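# Reassemble the aquarium canister filter with two arms

## Task

Rebuild the aquarium filter and leave it upright: seat both trays fully at the bottom of the canister, fit the rubber ring into the groove on the canister rim, and put the head on so that both latches catch on the canister with their levers raised.

## Robot and tools

Robot: two seven-joint arms, left_arm and right_arm, each ending in a parallel two-finger gripper. The fingers point along the gripper's +z axis and the pads move apart and together along its y axis. end_effector_position is the spot between the pads when they are shut; closed fingertips extend about 19 mm past it, fully open ones about 6 mm. Turning the gripper a lot can swing the elbow, since the gripper pose does not fix it.

Frames. The scene frame has its origin at table height, halfway between the nominal arm bases, with +z up, +x out over the table and left_arm on the +y side (image left and right do not follow arm names). Calibrated bases: left_arm at (+0.009, +0.398, 0) m, quat_wxyz (+1.000, 0, 0, -0.011); right_arm at (-0.006, -0.384, 0) m, quat_wxyz (+1.000, 0, 0, +0.024). Every hand pose, velocity, target and wrist-camera pose an arm reports is in that arm's own base frame; fixed cameras and the table use the scene frame. Printed positions may be a few centimetres off, worse at long reach.

The 16-number row (shared by execute_actions and move): one flat list covering both arms. Numbers 1 to 8 are left_arm dx, dy, dz, rx, ry, rz, left gripper position, left gripper speed; numbers 9 to 16 are the same for right_arm. All lie in [-1, 1]. dx, dy, dz, rx, ry, rz are offsets, not poses: they are measured along the arm's own base axes from its Hand target as it stood when the action or move began, and the gripper turns about that point. 1.0 equals 0.6 m of travel or 180 degrees; rx, ry, rz form a single rotation vector. Each commanded orientation is clipped to within 32 degrees of the measured one per control step. Sending six zeros re-requests the current Hand target; send the same offset again and the arm moves further. A gripper often rests a bit short of its target; the next command (even zeros) asks again, and if it is still short, send the remaining gap as an offset. To stop pressing on something, command a target back on the near side of the gripper.

Gripper numbers are absolute commands, not offsets. position: +1 fully open (85 mm), 0 near 45 mm, -1 shut; the scale is uneven, so trust position_measured_pct (roughly 50 minus 50 times the position number). speed: -1 slow (about 20 mm/s, about 100 N on a 40 mm part), 0 medium, +1 fast and strongest (up to about 240 N when starting a centimetre or more wide and aimed a centimetre or more inside). To grip, aim narrower than the part and hold that number; to release, aim a few millimetres wider. To leave a gripper unchanged, repeat its last position and speed, because 0 is itself a command. object_status: 0 moving, 1 blocked while opening, 2 stopped on an object before the target (firm grip), 3 reached target or pads met (empty, or a weak grip). motor_current_ma near 1000 means a firm stop, near 0 empty.

execute_actions(actions, cameras): actions is a list of actions; each action is up to 15 rows, one per 1/30 s step, and a short table repeats its final row to fill 15 steps. Every row counts from the action's starting pose, not the previous row. Images are returned only for an empty actions list or when cameras names them.

move(target, speed, blend, blocking, cameras): target is one 16-number row or a list of up to 15 rows, all offsets from the same starting Hand targets. speed is path speed in m/s, 0.002 to 0.5 (default 0.25), one value or one per target. blend in metres rounds corners; 0 stops at each. Paths are straight, ignore obstacles and the other arm, and are capped at 10 s. The move: line reports done, off_target, moving, held or fault, plus limits such as paced or held. blocking=false returns early while motion continues.

wait(seconds 0 to 10) lets the scene run; stop brakes a running move; zoom_image(camera, region [x0, y0, x1, y1], at most 504 by 504 px) enlarges part of the latest image; clear_fault(arm) resets a torque fault reported earlier; finished_scene(scene) ends the scene, given its number, and cannot be undone.

Cameras: cam_head_left, cam_head_right, cam_high, cam_low, cam_left_wrist, cam_right_wrist, all 672x504.

Results list per arm end_effector_position, end_effector_quat_wxyz, Hand target, joint positions, torques and velocities, motor temperatures, gripper readings and Flange force (outside force in the gripper's own axes, including held weight, with some error).

Hazards: anything leaving the table, or parts dropped, thrown or slammed, ruins the job. Arms are stiff, so a target a few millimetres inside a firm surface presses very hard; approach contacts slowly. Avoid gripping parts hard while they still sit on something, twisting or yanking held loads, and contact between the two arms, including closing fingers on the other gripper; the clearance check may hold a move. Joint torque over 104.5 N m (first four joints) or 51.3 N m (last three), or a joint straying 5 degrees from its plan, stops that arm until clear_fault. Long holds, stretched reach or pushing at unreachable poses heat motors; at 75 °C the arm sinks for a while.

Each tool is called after ">>>" by a JSON object that holds its "method" and its "body", one argument or row to a line.

## Session

>>> {"method": "execute_actions", "body": {
  "actions": []
}}

Scene clock: 0.00 s.
left_arm: end_effector_position=(+0.4275, +0.5507, +0.1202) position_measured_pct=0.0 object_status=3 motor_current_ma=0 end_effector_quat_wxyz=(-0.171, +0.437, +0.586, +0.661) | right_arm: end_effector_position=(+0.4912, +0.4459, +0.2017) position_measured_pct=0.0 object_status=3 motor_current_ma=0 end_effector_quat_wxyz=(-0.037, +0.997, -0.052, -0.032)
Joint positions: left_arm=[-0.298 1.287 -0.659 1.901 -2.6 1.118 2.765] | right_arm=[-0.59 0.997 -0.511 0.625 0.328 1.56 3.728]
Joint velocities: within noise
Joint torques (N m): no reading
Motor temperatures (°C): left_arm=[33 37 29 34 41 45 38] | right_arm=[31 38 35 35 38 39 54]
Flange force (N): no reading
Hand target: left_arm +0.4275, +0.5507, +0.1202; -0.171, +0.437, +0.586, +0.661 | right_arm +0.4912, +0.4459, +0.2017; -0.037, +0.997, -0.052, -0.032
Tool commands: left_gripper/position=+1.0 left_gripper/speed=+1.0 right_gripper/position=+1.0 right_gripper/speed=+1.0

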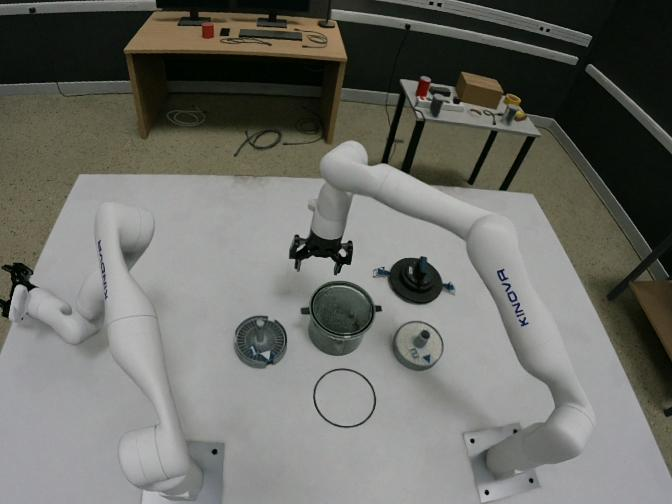

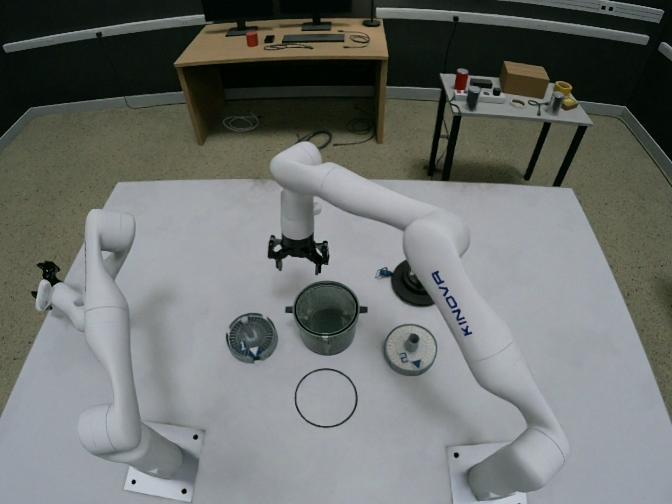

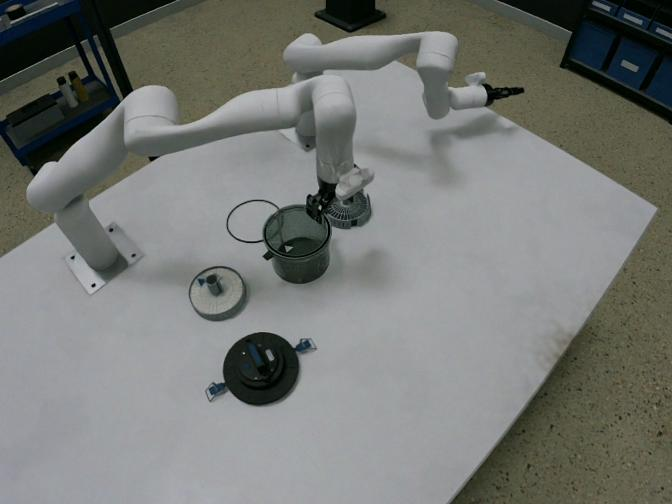

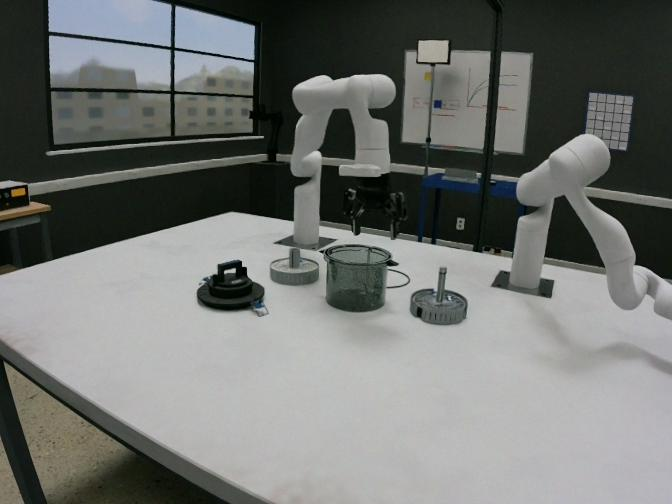

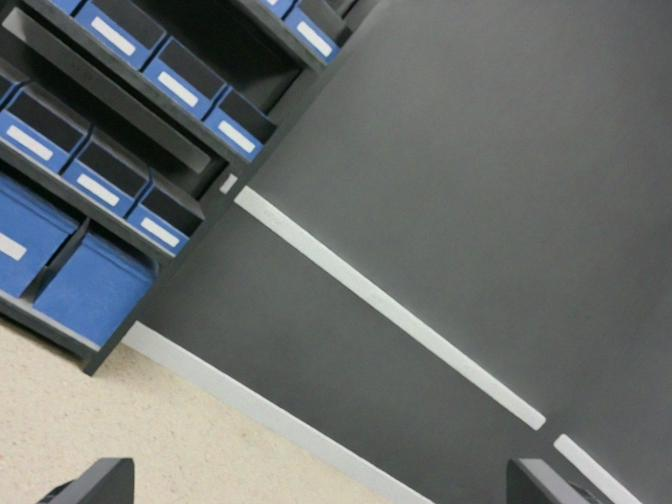

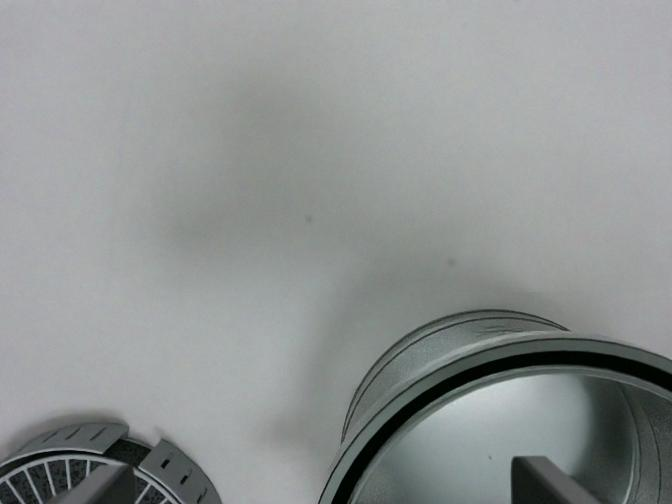

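>>> {"method": "move", "body": {
  "target": [
    [-0.04,-0.25,0.35,-0.045,0.174,-0.155,0,0,-0.1,-0.06,0.27,-0.012,-0.01,0.0165,-0.2,-1],
    [-0.1,-1.1,0.38,-0.135,0.523,-0.464,-0.2,-1,-0.2,-0.12,0.27,-0.0236,-0.0204,0.0331,-0.2,-1]
  ],
  "blend": [0.05,0],
  "speed": 0.3,
  "cameras": ["cam_head_left","cam_head_right","cam_high","cam_left_wrist","cam_right_wrist"]
}}

every number of target 2 of 2 must lie in its column's range; nothing of the call was run
Scene clock: 9.03 s.
left_arm: end_effector_position=(+0.4275, +0.5507, +0.1202) position_measured_pct=0.0 object_status=3 motor_current_ma=0 end_effector_quat_wxyz=(-0.171, +0.437, +0.586, +0.661) | right_arm: end_effector_position=(+0.4912, +0.4459, +0.2017) position_measured_pct=0.0 object_status=3 motor_current_ma=0 end_effector_quat_wxyz=(-0.037, +0.997, -0.052, -0.032)
Joint positions: left_arm=[-0.298 1.287 -0.659 1.901 -2.6 1.118 2.765] | right_arm=[-0.59 0.997 -0.511 0.625 0.328 1.56 3.728]
Joint torques (N m): left_arm=[-1.41 -20.18 -7.29 -1.81 0.9 2.64 -0.21] | right_arm=[1.29 -24.56 -2.48 -6.68 -0.32 0.08 -0.31]
Flange force (N): left_arm=[-2.5 2.5 -1.8] | right_arm=[6.8 -9.8 -5.1]
Hand target: left_arm +0.4275, +0.5507, +0.1202; -0.171, +0.437, +0.586, +0.661 | right_arm +0.4912, +0.4459, +0.2017; -0.037, +0.997, -0.052, -0.032
Tool commands: left_gripper/position=+1.0 left_gripper/speed=+1.0 right_gripper/position=+1.0 right_gripper/speed=+1.0

>>> {"method": "move", "body": {
  "target": [
    [-0.04,-0.25,0.35,-0.045,0.174,-0.155,0,0,-0.1,-0.06,0.27,-0.012,-0.01,0.0165,-0.2,-1],
    [-0.1,-0.99,0.38,-0.135,0.523,-0.464,-0.2,-1,-0.2,-0.12,0.27,-0.0236,-0.0204,0.0331,-0.2,-1]
  ],
  "blend": [0.05,0],
  "speed": 0.3,
  "cameras": ["cam_head_left","cam_head_right","cam_high","cam_left_wrist","cam_right_wrist"]
}}

Scene clock: 16.37 s.
left_arm: end_effector_position=(+0.3675, -0.0433, +0.3482) position_measured_pct=60.2 object_status=0 motor_current_ma=0 end_effector_quat_wxyz=(+0.000, +1.000, -0.001, +0.001) | right_arm: end_effector_position=(+0.3712, +0.3739, +0.3636) position_measured_pct=60.2 object_status=3 motor_current_ma=0 end_effector_quat_wxyz=(+0.000, +1.000, +0.000, +0.000)
Joint positions: left_arm=[0.549 0.171 -0.597 1.553 -3.045 -1.445 1.517] | right_arm=[-0.576 0.571 -0.556 0.94 0.292 1.696 3.692]
Joint torques (N m): left_arm=[-1.36 -11.07 -1.13 -8.47 -0.4 0.26 -0.19] | right_arm=[1.31 -18.33 -2.29 -6.97 -0.04 0.12 -0.33]
Motor temperatures (°C): left_arm=[33 37 29 34 41 45 38] | right_arm=[31 39 35 35 38 39 54]
Flange force (N): left_arm=[-0.3 3.5 -1.8] | right_arm=[4.1 -6.6 -6.4]
Hand target: left_arm +0.3675, -0.0433, +0.3482; +0.000, +1.000, -0.001, +0.001 | right_arm +0.3712, +0.3739, +0.3636; +0.000, +1.000, +0.000, +0.000
Off the commanded pose: left_arm 0.000 m, 0 deg | right_arm 0.000 m, 0 deg.
move: done
Images, in order (width x height): cam_head_left 672x504, cam_head_right 672x504, cam_high 672x504, cam_left_wrist 672x504, cam_right_wrist 672x504.

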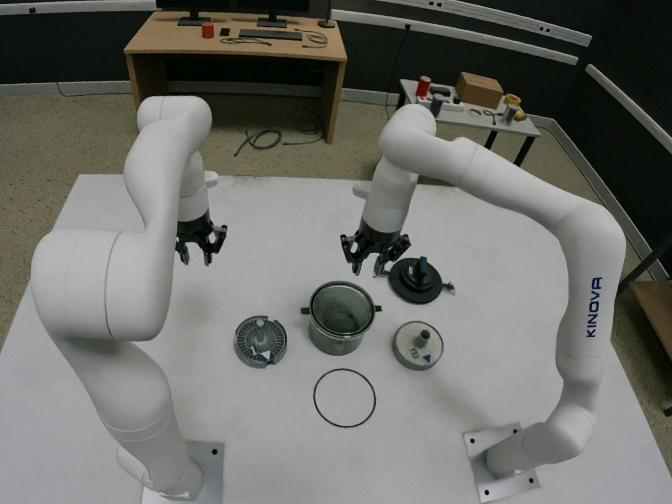

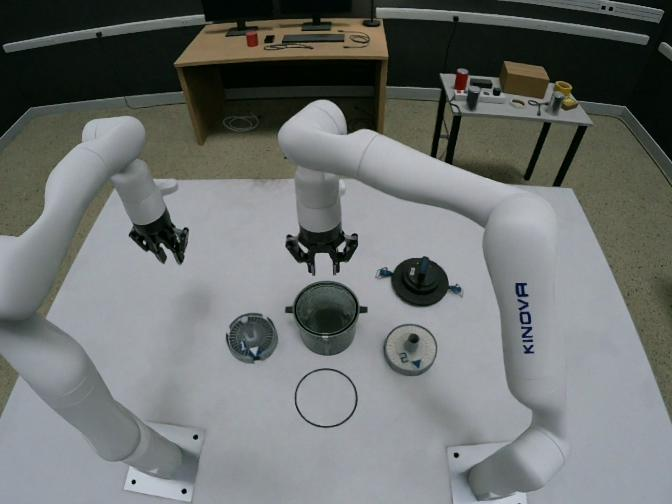

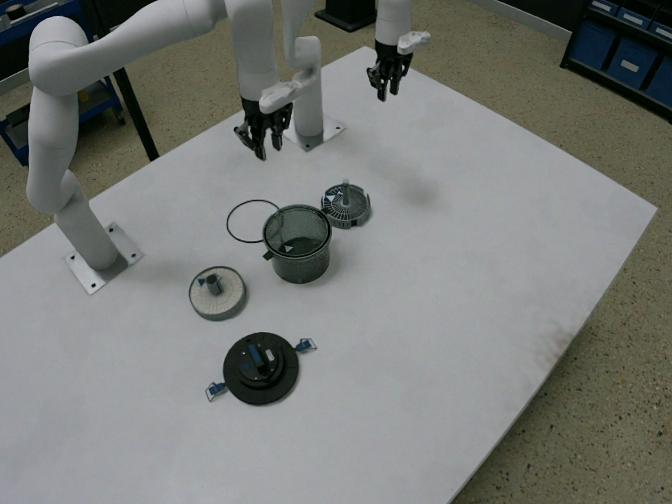

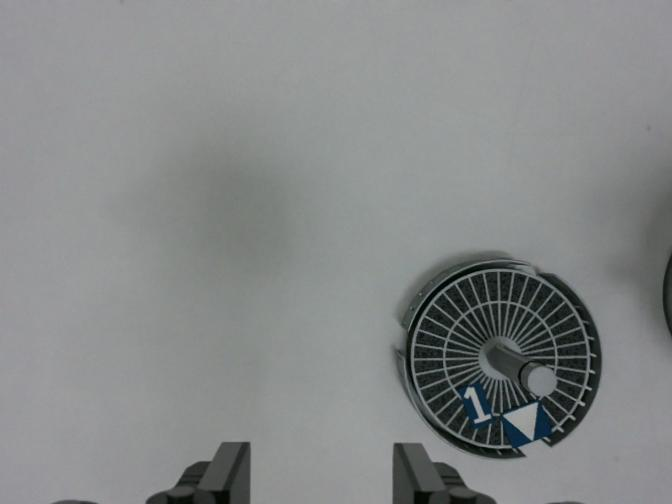

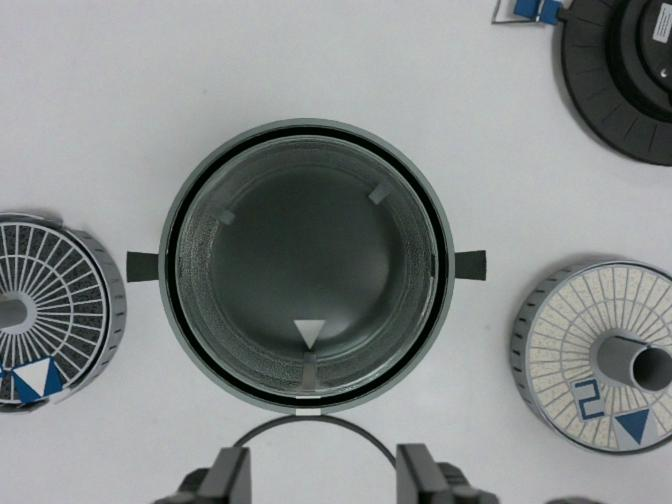

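>>> {"method": "move", "body": {
  "target": [-0.02,-0.2153,-0.247,0,0,0,-0.2,-1,-0.027,-0.348,-0.189,0,0,0,-0.2,-1],
  "speed": 0.25,
  "cameras": ["cam_left_wrist","cam_right_wrist"]
}}

Scene clock: 31.03 s.
left_arm: end_effector_position=(+0.3555, -0.1725, +0.2000) position_measured_pct=60.2 object_status=3 motor_current_ma=0 end_effector_quat_wxyz=(+0.000, +1.000, -0.001, +0.001) | right_arm: end_effector_position=(+0.3550, +0.1651, +0.2503) position_measured_pct=60.2 object_status=3 motor_current_ma=0 end_effector_quat_wxyz=(+0.000, +1.000, +0.000, +0.000)
Joint positions: left_arm=[0.755 0.351 -0.479 1.823 -2.954 -1.01 1.771] | right_arm=[-0.075 0.289 -0.545 1.734 0.162 1.162 4.047]
Joint torques (N m): left_arm=[-1.43 -13.61 -1.64 -7.21 -0.36 0.25 -0.18] | right_arm=[1.37 -12.2 -1.68 -6.66 -0.07 0.1 -0.33]
Flange force (N): left_arm=[-1.3 3.6 -1.4] | right_arm=[3.1 -3.3 -3.3]
Hand target: left_arm +0.3555, -0.1725, +0.2000; +0.000, +1.000, -0.001, +0.001 | right_arm +0.3550, +0.1651, +0.2502; +0.000, +1.000, +0.000, +0.000
Off the commanded pose: left_arm 0.000 m, 0 deg | right_arm 0.000 m, 0 deg.
move: done
Images, in order (width x height): cam_left_wrist 672x504, cam_right_wrist 672x504.

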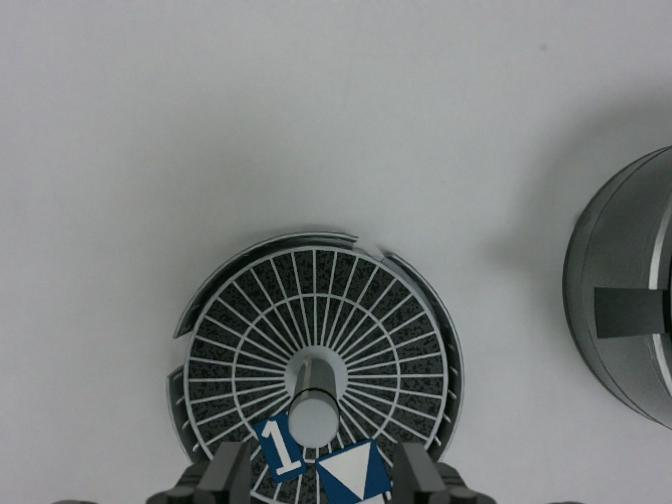

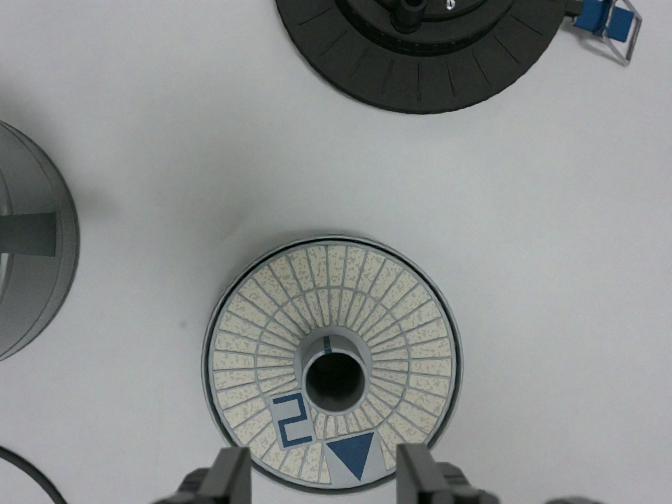

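>>> {"method": "move", "body": {
  "target": [
    [0.0017,0.0033,-0.11,0,0,0,-0.2,-1,-0.0033,-0.0102,-0.2,0,0,0,0,-1],
    [0.0017,0.0033,-0.175,0,0,0,-1,-1,-0.0033,-0.0102,-0.2887,0,0,0,-1,-1]
  ],
  "speed": [0.15,0.06],
  "blend": [0.01,0],
  "cameras": ["cam_left_wrist","cam_right_wrist"]
}}

Scene clock: 40.57 s.
left_arm: end_effector_position=(+0.3565, -0.1705, +0.0950) position_measured_pct=80.1 object_status=0 motor_current_ma=1000 end_effector_quat_wxyz=(+0.000, +1.000, -0.001, +0.001) | right_arm: end_effector_position=(+0.3530, +0.1590, +0.0770) position_measured_pct=64.9 object_status=2 motor_current_ma=1000 end_effector_quat_wxyz=(+0.000, +1.000, +0.000, +0.000)
Joint positions: left_arm=[0.683 0.527 -0.411 1.971 -2.826 -0.702 1.649] | right_arm=[-0.173 0.558 -0.433 2.014 0.377 0.647 3.86]
Joint torques (N m): left_arm=[-1 -12.18 -0.97 -5.39 0.06 1.16 -0.17] | right_arm=[1.53 -9.5 -0.93 -3.69 0.36 -1.38 -0.42]
Flange force (N): left_arm=[-3.6 1.6 -10.8] | right_arm=[-2.2 -2.3 -17.0]
Hand target: left_arm +0.3565, -0.1705, +0.0950; +0.000, +1.000, -0.001, +0.001 | right_arm +0.3530, +0.1590, +0.0770; +0.000, +1.000, +0.000, +0.000
Off the commanded pose: left_arm 0.000 m, 0 deg | right_arm 0.000 m, 0 deg.
move: done
Images, in order (width x height): cam_left_wrist 672x504, cam_right_wrist 672x504.

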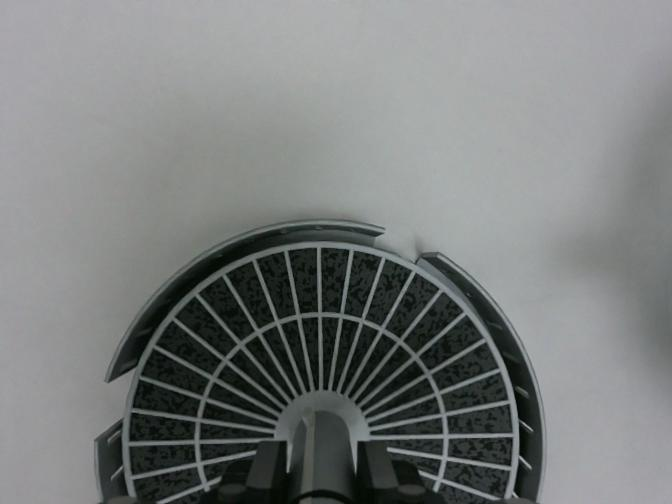

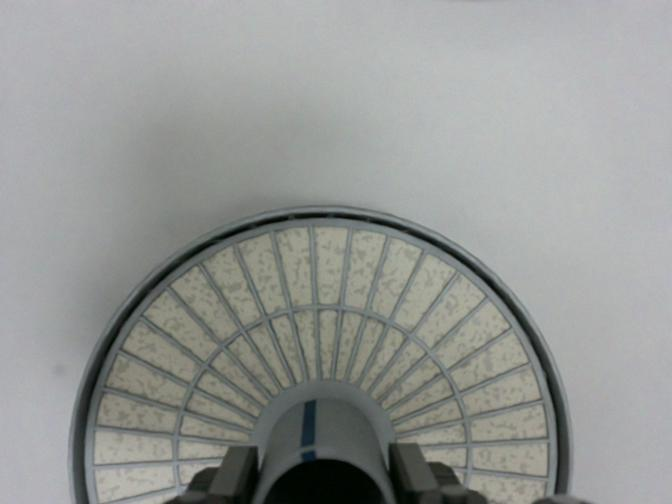

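>>> {"method": "move", "body": {
  "target": [
    [0,0,0.1,0,0,0,-1,-1,0,0,0.05,0,0,0,-1,-1],
    [-0.05,-0.1,0.42,0,0,-0.0917,-1,-1,0,-0.13,0.2,0,0,-0.07,-1,-1],
    [-0.163,-0.3437,0.4417,0,0,-0.0917,-1,-1,0,-0.15,0.2,0,0,-0.07,-1,-1]
  ],
  "speed": [0.05,0.2,0.2],
  "blend": [0.01,0.04,0],
  "cameras": ["cam_left_wrist","cam_right_wrist","cam_head_left"]
}}

Scene clock: 52.10 s.
left_arm: end_effector_position=(+0.2587, -0.3767, +0.3600) position_measured_pct=80.1 object_status=2 motor_current_ma=1000 end_effector_quat_wxyz=(+0.000, +0.990, -0.144, +0.001) | right_arm: end_effector_position=(+0.3530, +0.0690, +0.1970) position_measured_pct=64.9 object_status=2 motor_current_ma=1000 end_effector_quat_wxyz=(+0.000, +0.994, -0.110, +0.000)
Joint positions: left_arm=[1.108 0.356 -0.294 1.25 -3.041 -1.548 2.111] | right_arm=[0.109 0.277 -0.46 1.935 0.148 0.961 4.072]
Joint torques (N m): left_arm=[-1.44 -16.36 -1.08 -8.86 -0.4 0.22 -0.18] | right_arm=[1.27 -11.84 -1.43 -6 -0.06 0.12 -0.35]
Flange force (N): left_arm=[-1.0 3.4 -0.5] | right_arm=[3.1 -3.1 -1.9]
Hand target: left_arm +0.2587, -0.3767, +0.3600; +0.000, +0.990, -0.144, +0.001 | right_arm +0.3530, +0.0690, +0.1970; +0.000, +0.994, -0.110, +0.000
Off the commanded pose: left_arm 0.000 m, 0 deg | right_arm 0.000 m, 0 deg.
move: done
Images, in order (width x height): cam_head_left 672x504, cam_left_wrist 672x504, cam_right_wrist 672x504.

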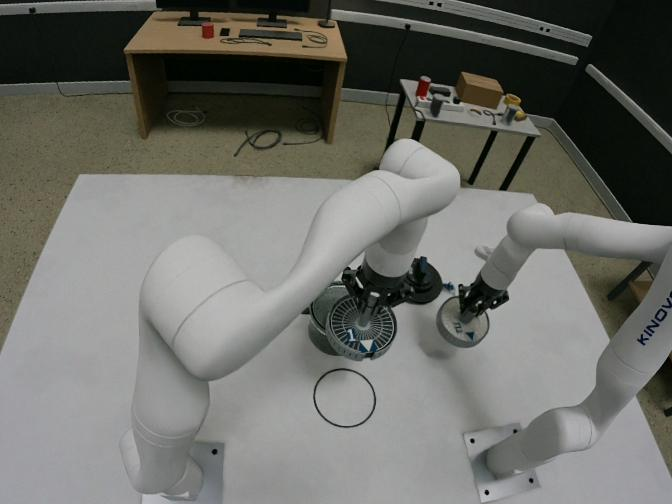

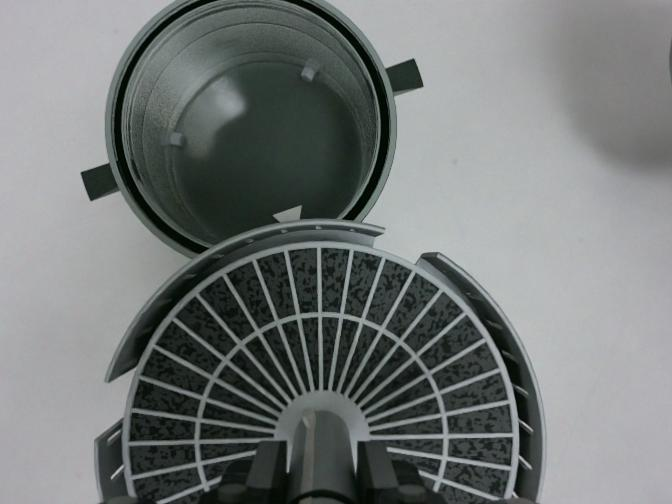

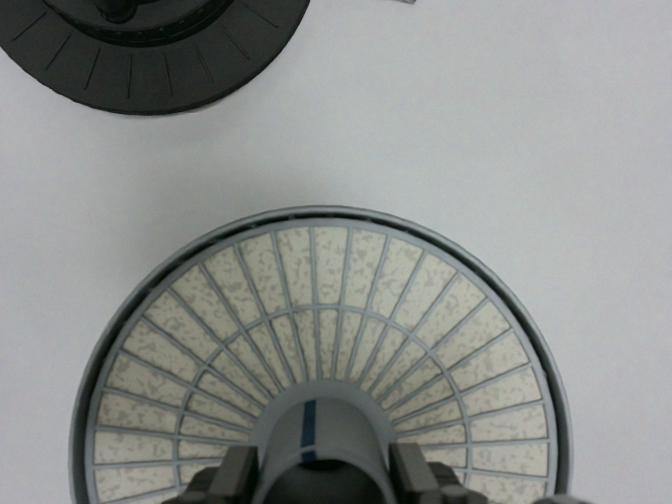

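>>> {"method": "move", "body": {
  "target": [
    [0.2322,0,-0.06,0,0,0,-1,-1,0,0,0,0,0,0,-1,-1],
    [0.2322,0,-0.25,0,0,0,-1,-1,0,0,0,0,0,0,-1,-1]
  ],
  "speed": [0.2,0.06],
  "cameras": ["cam_left_wrist","cam_low","cam_high"]
}}

Scene clock: 72.33 s.
left_arm: end_effector_position=(+0.3980, -0.3767, +0.2100) position_measured_pct=80.1 object_status=2 motor_current_ma=1000 end_effector_quat_wxyz=(+0.000, +0.990, -0.144, +0.001) | right_arm: end_effector_position=(+0.3530, +0.0690, +0.1970) position_measured_pct=64.9 object_status=2 motor_current_ma=1000 end_effector_quat_wxyz=(+0.000, +0.994, -0.110, +0.000)
Joint positions: left_arm=[0.88 0.651 -0.306 1.258 -2.949 -1.259 1.856] | right_arm=[0.109 0.277 -0.46 1.935 0.148 0.961 4.072]
Joint torques (N m): left_arm=[-1.05 -20.94 -1.32 -8.33 -0.11 0.22 -0.15] | right_arm=[1.28 -11.85 -1.44 -6.01 -0.07 0.11 -0.31]
Flange force (N): left_arm=[0.1 2.5 -0.2] | right_arm=[3.1 -3.2 -1.9]
Hand target: left_arm +0.3980, -0.3767, +0.2100; +0.000, +0.990, -0.144, +0.001 | right_arm +0.3530, +0.0690, +0.1970; +0.000, +0.994, -0.110, +0.000
Off the commanded pose: left_arm 0.000 m, 0 deg | right_arm 0.000 m, 0 deg.
move: done
Images, in order (width x height): cam_high 672x504, cam_low 672x504, cam_left_wrist 672x504.

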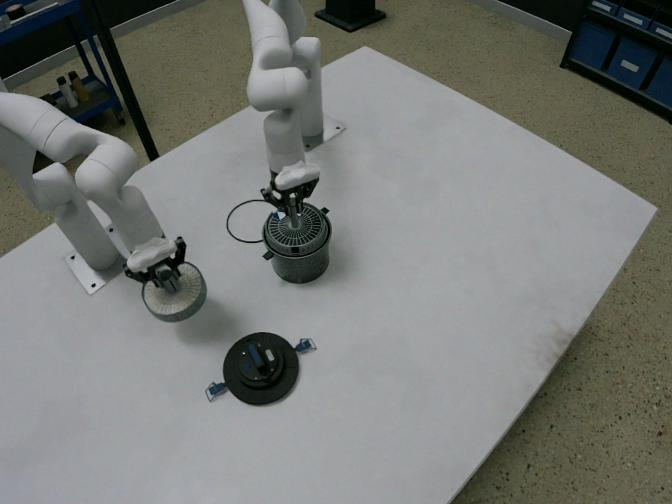

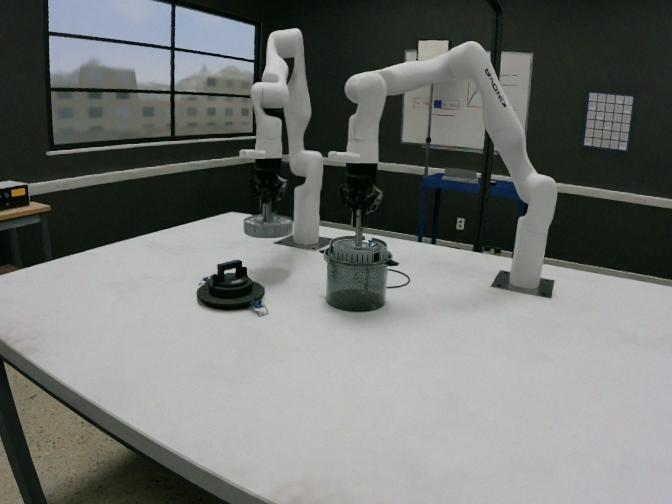

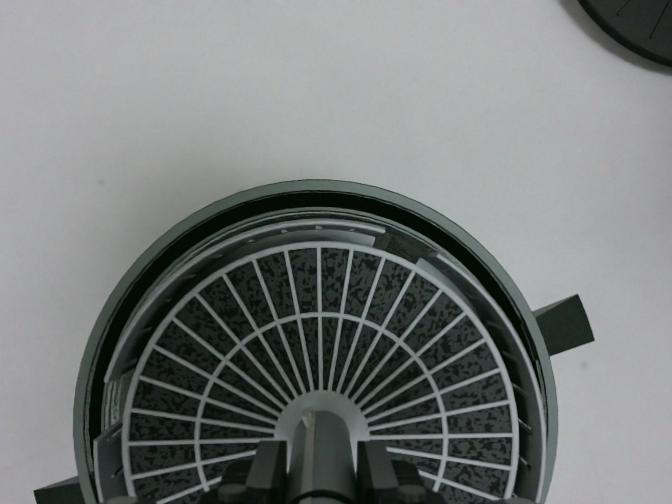

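>>> {"method": "move", "body": {
  "target": [
    [0.0007,0.0024,-0.01,0,0,0,-1,-1,0,0,0,0,0,0,-1,-1],
    [0.0007,0.0024,-0.1,0,0,0,-1,-1,0,0,0,0,0,0,-1,-1]
  ],
  "speed": [0.03,0.04],
  "cameras": ["cam_left_wrist"]
}}

Scene clock: 78.30 s.
left_arm: end_effector_position=(+0.3984, -0.3753, +0.1500) position_measured_pct=80.1 object_status=2 motor_current_ma=1000 end_effector_quat_wxyz=(+0.000, +0.990, -0.144, +0.001) | right_arm: end_effector_position=(+0.3530, +0.0690, +0.1970) position_measured_pct=64.9 object_status=2 motor_current_ma=1000 end_effector_quat_wxyz=(+0.000, +0.994, -0.110, +0.000)
Joint positions: left_arm=[0.878 0.708 -0.297 1.358 -2.927 -1.105 1.834] | right_arm=[0.109 0.277 -0.46 1.935 0.148 0.961 4.072]
Joint torques (N m): left_arm=[-1.37 -21.34 -1.81 -7.74 -0.37 0.22 -0.16] | right_arm=[1.29 -11.85 -1.42 -6.02 -0.06 0.12 -0.32]
Flange force (N): left_arm=[0.1 3.2 0.1] | right_arm=[3.1 -3.2 -1.8]
Hand target: left_arm +0.3984, -0.3753, +0.1500; +0.000, +0.990, -0.144, +0.001 | right_arm +0.3530, +0.0690, +0.1970; +0.000, +0.994, -0.110, +0.000
Off the commanded pose: left_arm 0.000 m, 0 deg | right_arm 0.000 m, 0 deg.
move: done
Images, in order (width x height): cam_left_wrist 672x504.

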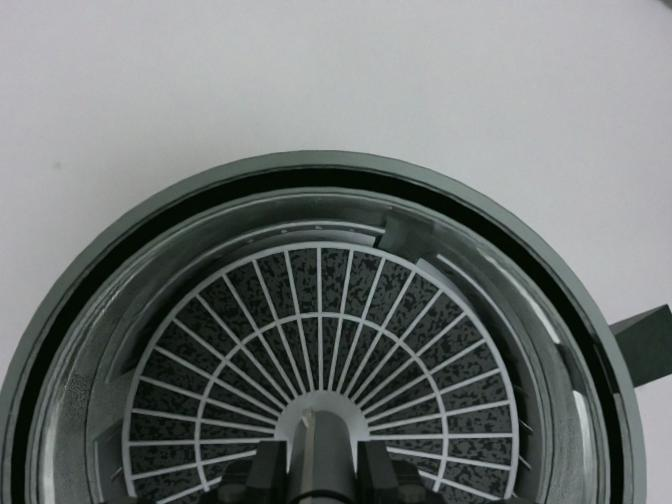

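>>> {"method": "move", "body": {
  "target": [
    [0,0,-0.06,0,0,0,-1,-1,0,0,0,0,0,0,-1,-1],
    [0,0,-0.0767,0,0,0,-1,-1,0,0,0,0,0,0,-1,-1]
  ],
  "speed": [0.03,0.02],
  "cameras": ["cam_left_wrist"]
}}

Scene clock: 82.13 s.
left_arm: end_effector_position=(+0.3984, -0.3753, +0.1040) position_measured_pct=80.1 object_status=2 motor_current_ma=1000 end_effector_quat_wxyz=(+0.000, +0.990, -0.144, +0.001) | right_arm: end_effector_position=(+0.3530, +0.0690, +0.1970) position_measured_pct=64.9 object_status=2 motor_current_ma=1000 end_effector_quat_wxyz=(+0.000, +0.994, -0.110, +0.000)
Joint positions: left_arm=[0.873 0.765 -0.286 1.413 -2.907 -0.995 1.817] | right_arm=[0.109 0.277 -0.46 1.935 0.148 0.961 4.072]
Joint torques (N m): left_arm=[-1.5 -21.71 -1.86 -7.21 -0.36 0.24 -0.19] | right_arm=[1.32 -11.82 -1.46 -6.02 -0.05 0.11 -0.31]
Flange force (N): left_arm=[0.1 3.5 0.1] | right_arm=[3.0 -3.3 -1.9]
Hand target: left_arm +0.3984, -0.3753, +0.1040; +0.000, +0.990, -0.144, +0.001 | right_arm +0.3530, +0.0690, +0.1970; +0.000, +0.994, -0.110, +0.000
Off the commanded pose: left_arm 0.000 m, 0 deg | right_arm 0.000 m, 0 deg.
move: done
Images, in order (width x height): cam_left_wrist 672x504.

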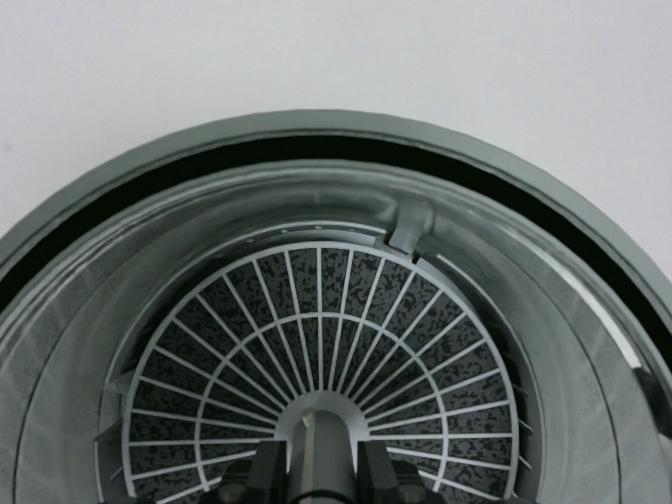

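>>> {"method": "move", "body": {
  "target": [0,0,-0.005,0,0,0,-1,-1,0,0,0,0,0,0,-1,-1],
  "speed": 0.02,
  "cameras": []
}}

>>> {"method": "move", "body": {
  "target": [0,0,-0.0025,0,0,0,-1,-1,0,0,0,0,0,0,-1,-1],
  "speed": 0.02,
  "cameras": []
}}

Scene clock: 84.77 s.
left_arm: end_effector_position=(+0.3984, -0.3753, +0.1010) position_measured_pct=80.1 object_status=2 motor_current_ma=1000 end_effector_quat_wxyz=(+0.000, +0.990, -0.144, +0.001) | right_arm: end_effector_position=(+0.3530, +0.0690, +0.1970) position_measured_pct=64.9 object_status=2 motor_current_ma=1000 end_effector_quat_wxyz=(+0.000, +0.994, -0.110, +0.000)
Joint positions: left_arm=[0.873 0.769 -0.285 1.416 -2.906 -0.988 1.816] | right_arm=[0.109 0.277 -0.46 1.935 0.148 0.961 4.072]
Joint torques (N m): left_arm=[-1.4 -21.63 -1.84 -7.2 -0.36 0.23 -0.2] | right_arm=[1.29 -11.83 -1.44 -6.03 -0.04 0.11 -0.33]
Flange force (N): left_arm=[-0.1 3.3 0.0] | right_arm=[3.0 -3.1 -1.9]
Hand target: left_arm +0.3984, -0.3753, +0.1010; +0.000, +0.990, -0.144, +0.001 | right_arm +0.3530, +0.0690, +0.1970; +0.000, +0.994, -0.110, +0.000
Off the commanded pose: left_arm 0.000 m, 0 deg | right_arm 0.000 m, 0 deg.
move: done
No camera images: "cameras" was empty.

Scene clock: 85.47 s.
left_arm: end_effector_position=(+0.3984, -0.3753, +0.0995) position_measured_pct=80.1 object_status=2 motor_current_ma=1000 end_effector_quat_wxyz=(+0.000, +0.990, -0.144, +0.001) | right_arm: end_effector_position=(+0.3530, +0.0690, +0.1970) position_measured_pct=64.9 object_status=2 motor_current_ma=1000 end_effector_quat_wxyz=(+0.000, +0.994, -0.110, +0.000)
Joint positions: left_arm=[0.872 0.771 -0.285 1.417 -2.905 -0.985 1.815] | right_arm=[0.109 0.277 -0.46 1.935 0.148 0.961 4.072]
Joint torques (N m): left_arm=[-0.9 -17.37 -0.98 -7.28 0.04 1.74 -0.13] | right_arm=[1.3 -11.81 -1.44 -6.01 -0.06 0.1 -0.34]
Flange force (N): left_arm=[-4.4 -0.1 -9.5] | right_arm=[3.0 -3.1 -2.0]
Hand target: left_arm +0.3984, -0.3753, +0.0995; +0.000, +0.990, -0.144, +0.001 | right_arm +0.3530, +0.0690, +0.1970; +0.000, +0.994, -0.110, +0.000
Off the commanded pose: left_arm 0.000 m, 0 deg | right_arm 0.000 m, 0 deg.
move: done
No camera images: "cameras" was empty.

>>> {"method": "move", "body": {
  "target": [
    [0,0,0.0005,0,0,0,-0.3,-1,0,0,0,0,0,0,-1,-1],
    [0,0,0.18,0,0,0,-0.3,-1,0,0,0,0,0,0,-1,-1],
    [-0.1,0.0286,0.35,0,0,0,-0.3,-1,0,0,0,0,0,0,-1,-1]
  ],
  "speed": [0.02,0.1,0.25],
  "blend": [0,0.03,0],
  "cameras": ["cam_left_wrist"]
}}

Scene clock: 91.07 s.
left_arm: end_effector_position=(+0.3384, -0.3581, +0.3095) position_measured_pct=64.9 object_status=3 motor_current_ma=0 end_effector_quat_wxyz=(+0.000, +0.990, -0.144, +0.001) | right_arm: end_effector_position=(+0.3530, +0.0690, +0.1970) position_measured_pct=64.9 object_status=2 motor_current_ma=1000 end_effector_quat_wxyz=(+0.000, +0.994, -0.110, +0.000)
Joint positions: left_arm=[0.958 0.458 -0.319 1.26 -3.002 -1.443 1.934] | right_arm=[0.109 0.277 -0.46 1.935 0.148 0.961 4.072]
Joint torques (N m): left_arm=[-1.43 -17.38 -1.34 -8.4 -0.37 0.22 -0.17] | right_arm=[1.3 -11.8 -1.45 -6.01 -0.06 0.12 -0.31]
Flange force (N): left_arm=[-0.8 3.1 -1.5] | right_arm=[3.0 -3.2 -1.9]
Hand target: left_arm +0.3384, -0.3581, +0.3095; +0.000, +0.990, -0.144, +0.001 | right_arm +0.3530, +0.0690, +0.1970; +0.000, +0.994, -0.110, +0.000
Off the commanded pose: left_arm 0.000 m, 0 deg | right_arm 0.000 m, 0 deg.
move: done
Images, in order (width x height): cam_left_wrist 672x504.

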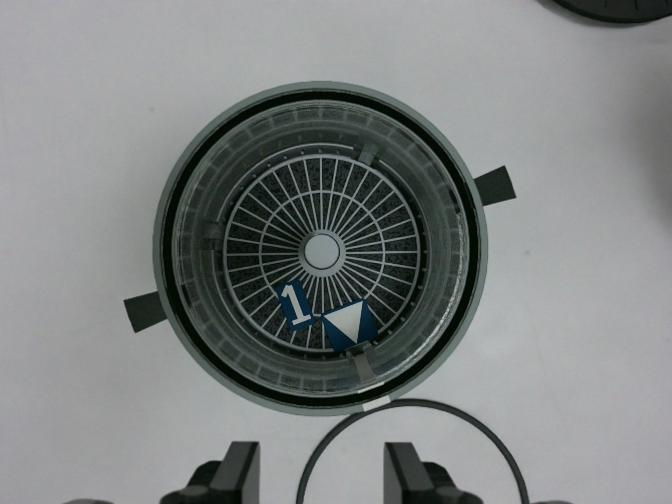

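>>> {"method": "move", "body": {
  "target": [
    [-0.1,0.45,0.05,0,0,0.0917,-0.3,-1,0,0.1,0.27,0,0,0,-1,-1],
    [-0.15,0.5,0.05,0,0,0.0917,-0.3,-1,-0.118,0.524,0.27,0,0,0,-1,-1]
  ],
  "speed": 0.25,
  "blend": [0.05,0],
  "cameras": ["cam_right_wrist","cam_left_wrist","cam_head_left"]
}}

Scene clock: 97.57 s.
left_arm: end_effector_position=(+0.2484, -0.0581, +0.3395) position_measured_pct=64.9 object_status=3 motor_current_ma=0 end_effector_quat_wxyz=(+0.000, +1.000, +0.000, +0.001) | right_arm: end_effector_position=(+0.2822, +0.3833, +0.3590) position_measured_pct=64.9 object_status=2 motor_current_ma=1000 end_effector_quat_wxyz=(+0.000, +0.994, -0.110, +0.000)
Joint positions: left_arm=[0.779 -0.138 -0.54 1.855 -3.213 -1.403 1.825] | right_arm=[-0.606 0.45 -0.655 1.173 0.269 1.602 3.29]
Joint torques (N m): left_arm=[-1.37 -5.27 0.29 -8.48 -0.4 0.23 -0.2] | right_arm=[1.19 -16.13 -2.6 -7.4 -0.04 0.16 -0.32]
Flange force (N): left_arm=[-0.5 3.0 -2.0] | right_arm=[1.0 -6.1 -4.3]
Hand target: left_arm +0.2484, -0.0581, +0.3395; +0.000, +1.000, +0.000, +0.001 | right_arm +0.2822, +0.3834, +0.3590; +0.000, +0.994, -0.110, +0.000
Off the commanded pose: left_arm 0.000 m, 0 deg | right_arm 0.000 m, 0 deg.
move: done
Images, in order (width x height): cam_head_left 672x504, cam_left_wrist 672x504, cam_right_wrist 672x504.

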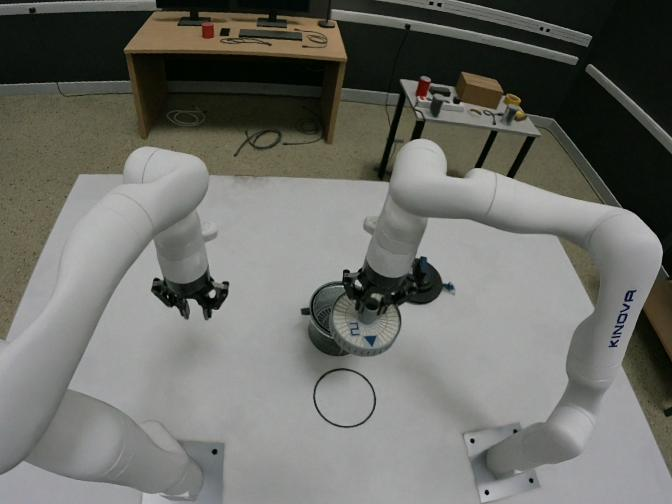

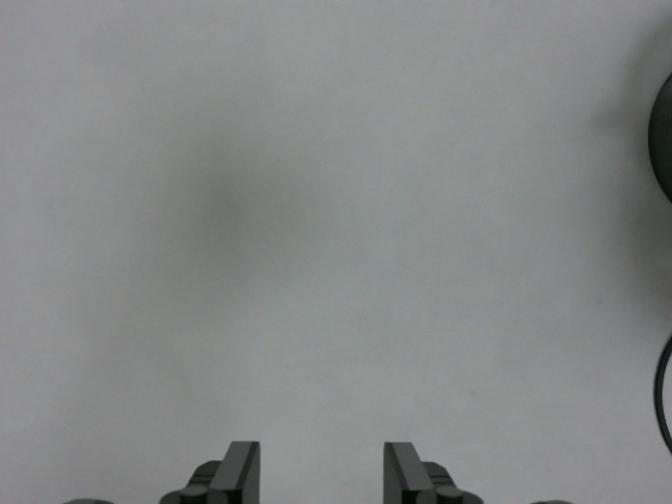

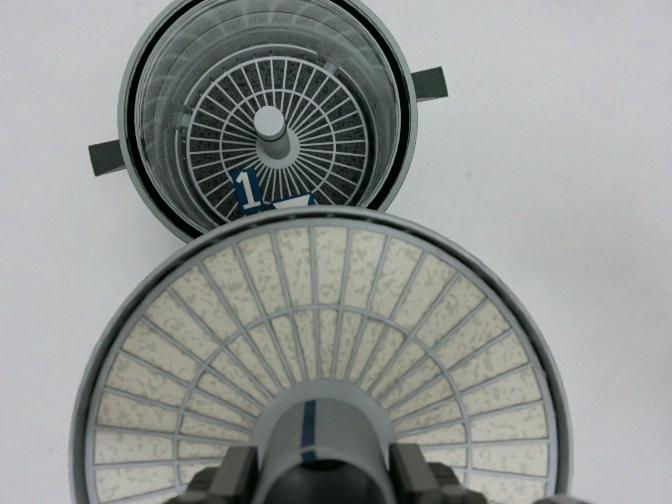

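>>> {"method": "move", "body": {
  "target": [
    [0,0,0,0,0,0,-0.3,-1,0.2328,0.0011,-0.06,0,0,-0.004,-1,-1],
    [0,0,0,0,0,0,-0.3,-1,0.2328,0.0011,-0.255,0,0,-0.004,-1,-1]
  ],
  "speed": [0.2,0.08],
  "cameras": ["cam_right_wrist"]
}}

>>> {"method": "move", "body": {
  "target": [0,0,0,0,0,0,-0.3,-1,0,0,-0.02,0,0,0,-1,-1],
  "speed": 0.02,
  "cameras": ["cam_right_wrist"]
}}

Scene clock: 111.33 s.
left_arm: end_effector_position=(+0.2484, -0.0581, +0.3395) position_measured_pct=64.9 object_status=3 motor_current_ma=0 end_effector_quat_wxyz=(+0.000, +1.000, -0.001, +0.001) | right_arm: end_effector_position=(+0.4219, +0.3840, +0.2060) position_measured_pct=64.9 object_status=2 motor_current_ma=1000 end_effector_quat_wxyz=(+0.000, +0.993, -0.116, +0.000)
Joint positions: left_arm=[0.779 -0.138 -0.54 1.855 -3.213 -1.403 1.825] | right_arm=[-0.499 0.748 -0.581 1.157 0.393 1.342 3.439]
Joint torques (N m): left_arm=[-1.41 -5.25 0.28 -8.4 -0.36 0.25 -0.17] | right_arm=[1.31 -21.13 -3.39 -6.83 -0.05 0.13 -0.31]
Flange force (N): left_arm=[-0.4 2.9 -2.3] | right_arm=[2.5 -6.8 -2.6]
Hand target: left_arm +0.2484, -0.0581, +0.3395; +0.000, +1.000, -0.001, +0.001 | right_arm +0.4219, +0.3840, +0.2060; +0.000, +0.993, -0.116, +0.000
Off the commanded pose: left_arm 0.000 m, 0 deg | right_arm 0.000 m, 0 deg.
move: done
Images, in order (width x height): cam_right_wrist 672x504.

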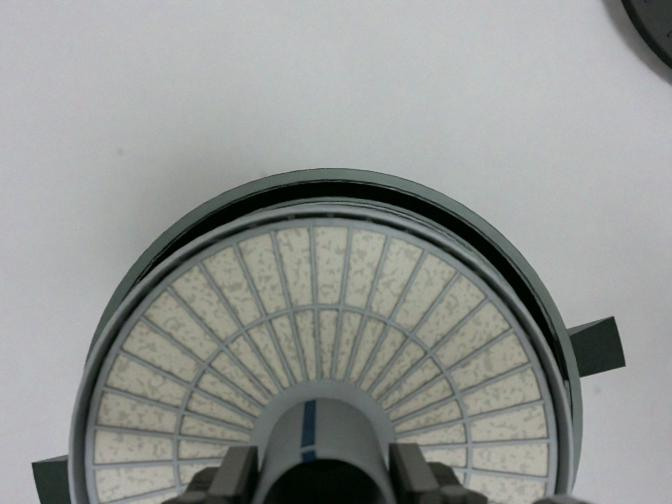

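Scene clock: 112.17 s.
left_arm: end_effector_position=(+0.2484, -0.0581, +0.3395) position_measured_pct=64.9 object_status=3 motor_current_ma=0 end_effector_quat_wxyz=(+0.000, +1.000, -0.001, +0.001) | right_arm: end_effector_position=(+0.4220, +0.3840, +0.1941) position_measured_pct=64.9 object_status=2 motor_current_ma=1000 end_effector_quat_wxyz=(+0.000, +0.993, -0.116, +0.000)
Joint positions: left_arm=[0.779 -0.138 -0.54 1.855 -3.213 -1.403 1.825] | right_arm=[-0.497 0.758 -0.578 1.179 0.399 1.312 3.433]
Joint torques (N m): left_arm=[-1.37 -5.26 0.25 -8.42 -0.35 0.23 -0.17] | right_arm=[-6.61 27.82 -0.86 12.67 -2.66 -7.3 -0.44]
Flange force (N): left_arm=[-0.4 3.0 -2.1] | right_arm=[6.4 12.6 -96.0]
Hand target: left_arm +0.2484, -0.0581, +0.3395; +0.000, +1.000, -0.001, +0.001 | right_arm +0.4219, +0.3840, +0.1940; +0.000, +0.993, -0.116, +0.000
Off the commanded pose: left_arm 0.000 m, 0 deg | right_arm 0.000 m, 0 deg.
move: done
Images, in order (width x height): cam_right_wrist 672x504.

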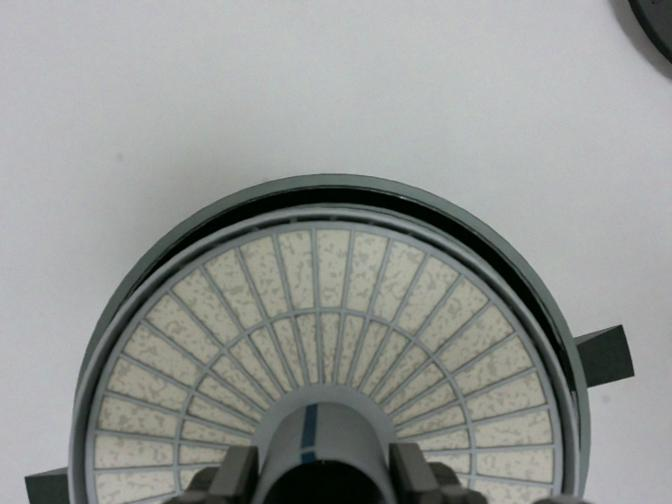

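>>> {"method": "move", "body": {
  "target": [
    [0,0,0,0,0,0,-0.3,-1,0,0,0.02,0,0,0,-1,-1],
    [0,0,0,0,0,0,-0.3,-1,-0.001,-0.0048,0.02,0,0,0,-1,-1]
  ],
  "speed": [0.03,0.03],
  "cameras": ["cam_right_wrist"]
}}

Scene clock: 117.73 s.
left_arm: end_effector_position=(+0.2484, -0.0581, +0.3395) position_measured_pct=64.9 object_status=3 motor_current_ma=0 end_effector_quat_wxyz=(+0.000, +1.000, -0.001, +0.001) | right_arm: end_effector_position=(+0.4213, +0.3812, +0.2060) position_measured_pct=64.9 object_status=2 motor_current_ma=1000 end_effector_quat_wxyz=(+0.000, +0.993, -0.116, +0.000)
Joint positions: left_arm=[0.779 -0.138 -0.54 1.855 -3.213 -1.403 1.825] | right_arm=[-0.493 0.743 -0.582 1.168 0.392 1.337 3.44]
Joint torques (N m): left_arm=[-1.44 -5.24 0.23 -8.45 -0.38 0.25 -0.2] | right_arm=[1.29 -20.95 -3.36 -6.76 -0.06 0.16 -0.31]
Flange force (N): left_arm=[-0.6 3.1 -2.1] | right_arm=[2.5 -6.7 -2.7]
Hand target: left_arm +0.2484, -0.0581, +0.3395; +0.000, +1.000, -0.001, +0.001 | right_arm +0.4213, +0.3812, +0.2060; +0.000, +0.993, -0.116, +0.000
Off the commanded pose: left_arm 0.000 m, 0 deg | right_arm 0.000 m, 0 deg.
move: done
Images, in order (width x height): cam_right_wrist 672x504.

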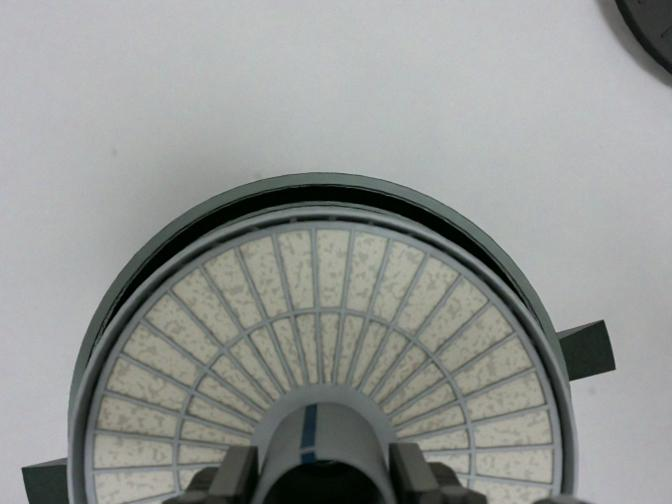

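>>> {"method": "move", "body": {
  "target": [0,0,0,0,0,0,-0.3,-1,0,0,-0.0167,0,0,0,-1,-1],
  "speed": 0.03,
  "cameras": []
}}

>>> {"method": "move", "body": {
  "target": [0,0,0,0,0,0,-0.3,-1,0,0,-0.0033,0,0,0,-1,-1],
  "speed": 0.02,
  "cameras": []
}}

Scene clock: 122.20 s.
left_arm: end_effector_position=(+0.2484, -0.0581, +0.3395) position_measured_pct=64.9 object_status=3 motor_current_ma=0 end_effector_quat_wxyz=(+0.000, +1.000, -0.001, +0.001) | right_arm: end_effector_position=(+0.4213, +0.3812, +0.1960) position_measured_pct=64.9 object_status=2 motor_current_ma=1000 end_effector_quat_wxyz=(+0.000, +0.993, -0.116, +0.000)
Joint positions: left_arm=[0.779 -0.138 -0.54 1.855 -3.213 -1.403 1.825] | right_arm=[-0.492 0.751 -0.579 1.187 0.397 1.311 3.435]
Joint torques (N m): left_arm=[-1.49 -5.27 0.26 -8.43 -0.35 0.25 -0.15] | right_arm=[1.28 -20.97 -3.4 -6.74 -0.04 0.14 -0.33]
Flange force (N): left_arm=[-0.5 3.0 -2.2] | right_arm=[2.4 -6.4 -2.5]
Hand target: left_arm +0.2484, -0.0581, +0.3395; +0.000, +1.000, -0.001, +0.001 | right_arm +0.4213, +0.3812, +0.1960; +0.000, +0.993, -0.116, +0.000
Off the commanded pose: left_arm 0.000 m, 0 deg | right_arm 0.000 m, 0 deg.
move: done
No camera images: "cameras" was empty.

Scene clock: 122.90 s.
left_arm: end_effector_position=(+0.2484, -0.0581, +0.3395) position_measured_pct=64.9 object_status=3 motor_current_ma=0 end_effector_quat_wxyz=(+0.000, +1.000, -0.001, +0.001) | right_arm: end_effector_position=(+0.4213, +0.3812, +0.1940) position_measured_pct=64.9 object_status=2 motor_current_ma=1000 end_effector_quat_wxyz=(+0.000, +0.993, -0.116, +0.000)
Joint positions: left_arm=[0.779 -0.138 -0.54 1.855 -3.213 -1.403 1.825] | right_arm=[-0.492 0.753 -0.579 1.19 0.398 1.307 3.434]
Joint torques (N m): left_arm=[-1.4 -5.25 0.23 -8.47 -0.38 0.26 -0.16] | right_arm=[1.28 -20.99 -3.43 -6.72 -0.04 0.15 -0.33]
Flange force (N): left_arm=[-0.6 3.0 -2.1] | right_arm=[2.4 -6.5 -2.4]
Hand target: left_arm +0.2484, -0.0581, +0.3395; +0.000, +1.000, -0.001, +0.001 | right_arm +0.4213, +0.3812, +0.1940; +0.000, +0.993, -0.116, +0.000
Off the commanded pose: left_arm 0.000 m, 0 deg | right_arm 0.000 m, 0 deg.
move: done
No camera images: "cameras" was empty.

Threaded. Continue in steps.

>>> {"method": "move", "body": {
  "target": [0,0,0,0,0,0,-0.3,-1,0,0,-0.0067,0,0,0,-1,-1],
  "speed": 0.02,
  "cameras": []
}}

>>> {"method": "move", "body": {
  "target": [0,0,0,0,0,0,-0.3,-1,0,0,-0.0333,0,0,0,-1,-1],
  "speed": 0.02,
  "cameras": ["cam_right_wrist"]
}}

Scene clock: 126.13 s.
left_arm: end_effector_position=(+0.2484, -0.0581, +0.3395) position_measured_pct=64.9 object_status=3 motor_current_ma=0 end_effector_quat_wxyz=(+0.000, +1.000, -0.001, +0.001) | right_arm: end_effector_position=(+0.4213, +0.3812, +0.1900) position_measured_pct=64.9 object_status=2 motor_current_ma=1000 end_effector_quat_wxyz=(+0.000, +0.993, -0.116, +0.000)
Joint positions: left_arm=[0.779 -0.138 -0.54 1.855 -3.213 -1.403 1.825] | right_arm=[-0.491 0.756 -0.578 1.197 0.4 1.297 3.432]
Joint torques (N m): left_arm=[-1.48 -5.27 0.25 -8.44 -0.38 0.23 -0.14] | right_arm=[1.29 -21.05 -3.43 -6.73 -0.04 0.16 -0.33]
Flange force (N): left_arm=[-0.4 3.0 -2.1] | right_arm=[2.3 -6.4 -2.3]
Hand target: left_arm +0.2484, -0.0581, +0.3395; +0.000, +1.000, -0.001, +0.001 | right_arm +0.4213, +0.3812, +0.1900; +0.000, +0.993, -0.116, +0.000
Off the commanded pose: left_arm 0.000 m, 0 deg | right_arm 0.000 m, 0 deg.
move: done
No camera images: "cameras" was empty.

Scene clock: 127.37 s.
left_arm: end_effector_position=(+0.2484, -0.0581, +0.3395) position_measured_pct=64.9 object_status=3 motor_current_ma=0 end_effector_quat_wxyz=(+0.000, +1.000, -0.001, +0.001) | right_arm: end_effector_position=(+0.4213, +0.3811, +0.1700) position_measured_pct=64.9 object_status=2 motor_current_ma=1000 end_effector_quat_wxyz=(+0.000, +0.993, -0.116, +0.000)
Joint positions: left_arm=[0.779 -0.138 -0.54 1.855 -3.213 -1.403 1.825] | right_arm=[-0.49 0.775 -0.572 1.231 0.411 1.248 3.421]
Joint torques (N m): left_arm=[-1.49 -5.25 0.24 -8.38 -0.37 0.23 -0.15] | right_arm=[1.31 -21.1 -3.48 -6.5 -0.05 0.16 -0.34]
Flange force (N): left_arm=[-0.4 3.1 -2.3] | right_arm=[2.4 -6.5 -2.2]
Hand target: left_arm +0.2484, -0.0581, +0.3395; +0.000, +1.000, -0.001, +0.001 | right_arm +0.4213, +0.3812, +0.1700; +0.000, +0.993, -0.116, +0.000
Off the commanded pose: left_arm 0.000 m, 0 deg | right_arm 0.000 m, 0 deg.
move: done
Images, in order (width x height): cam_right_wrist 672x504.

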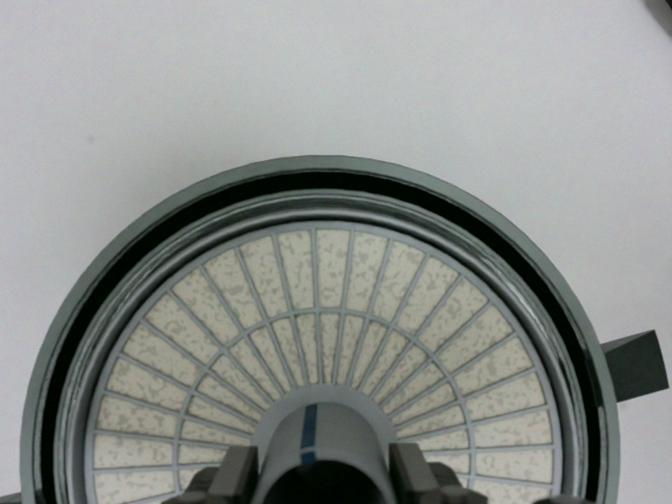

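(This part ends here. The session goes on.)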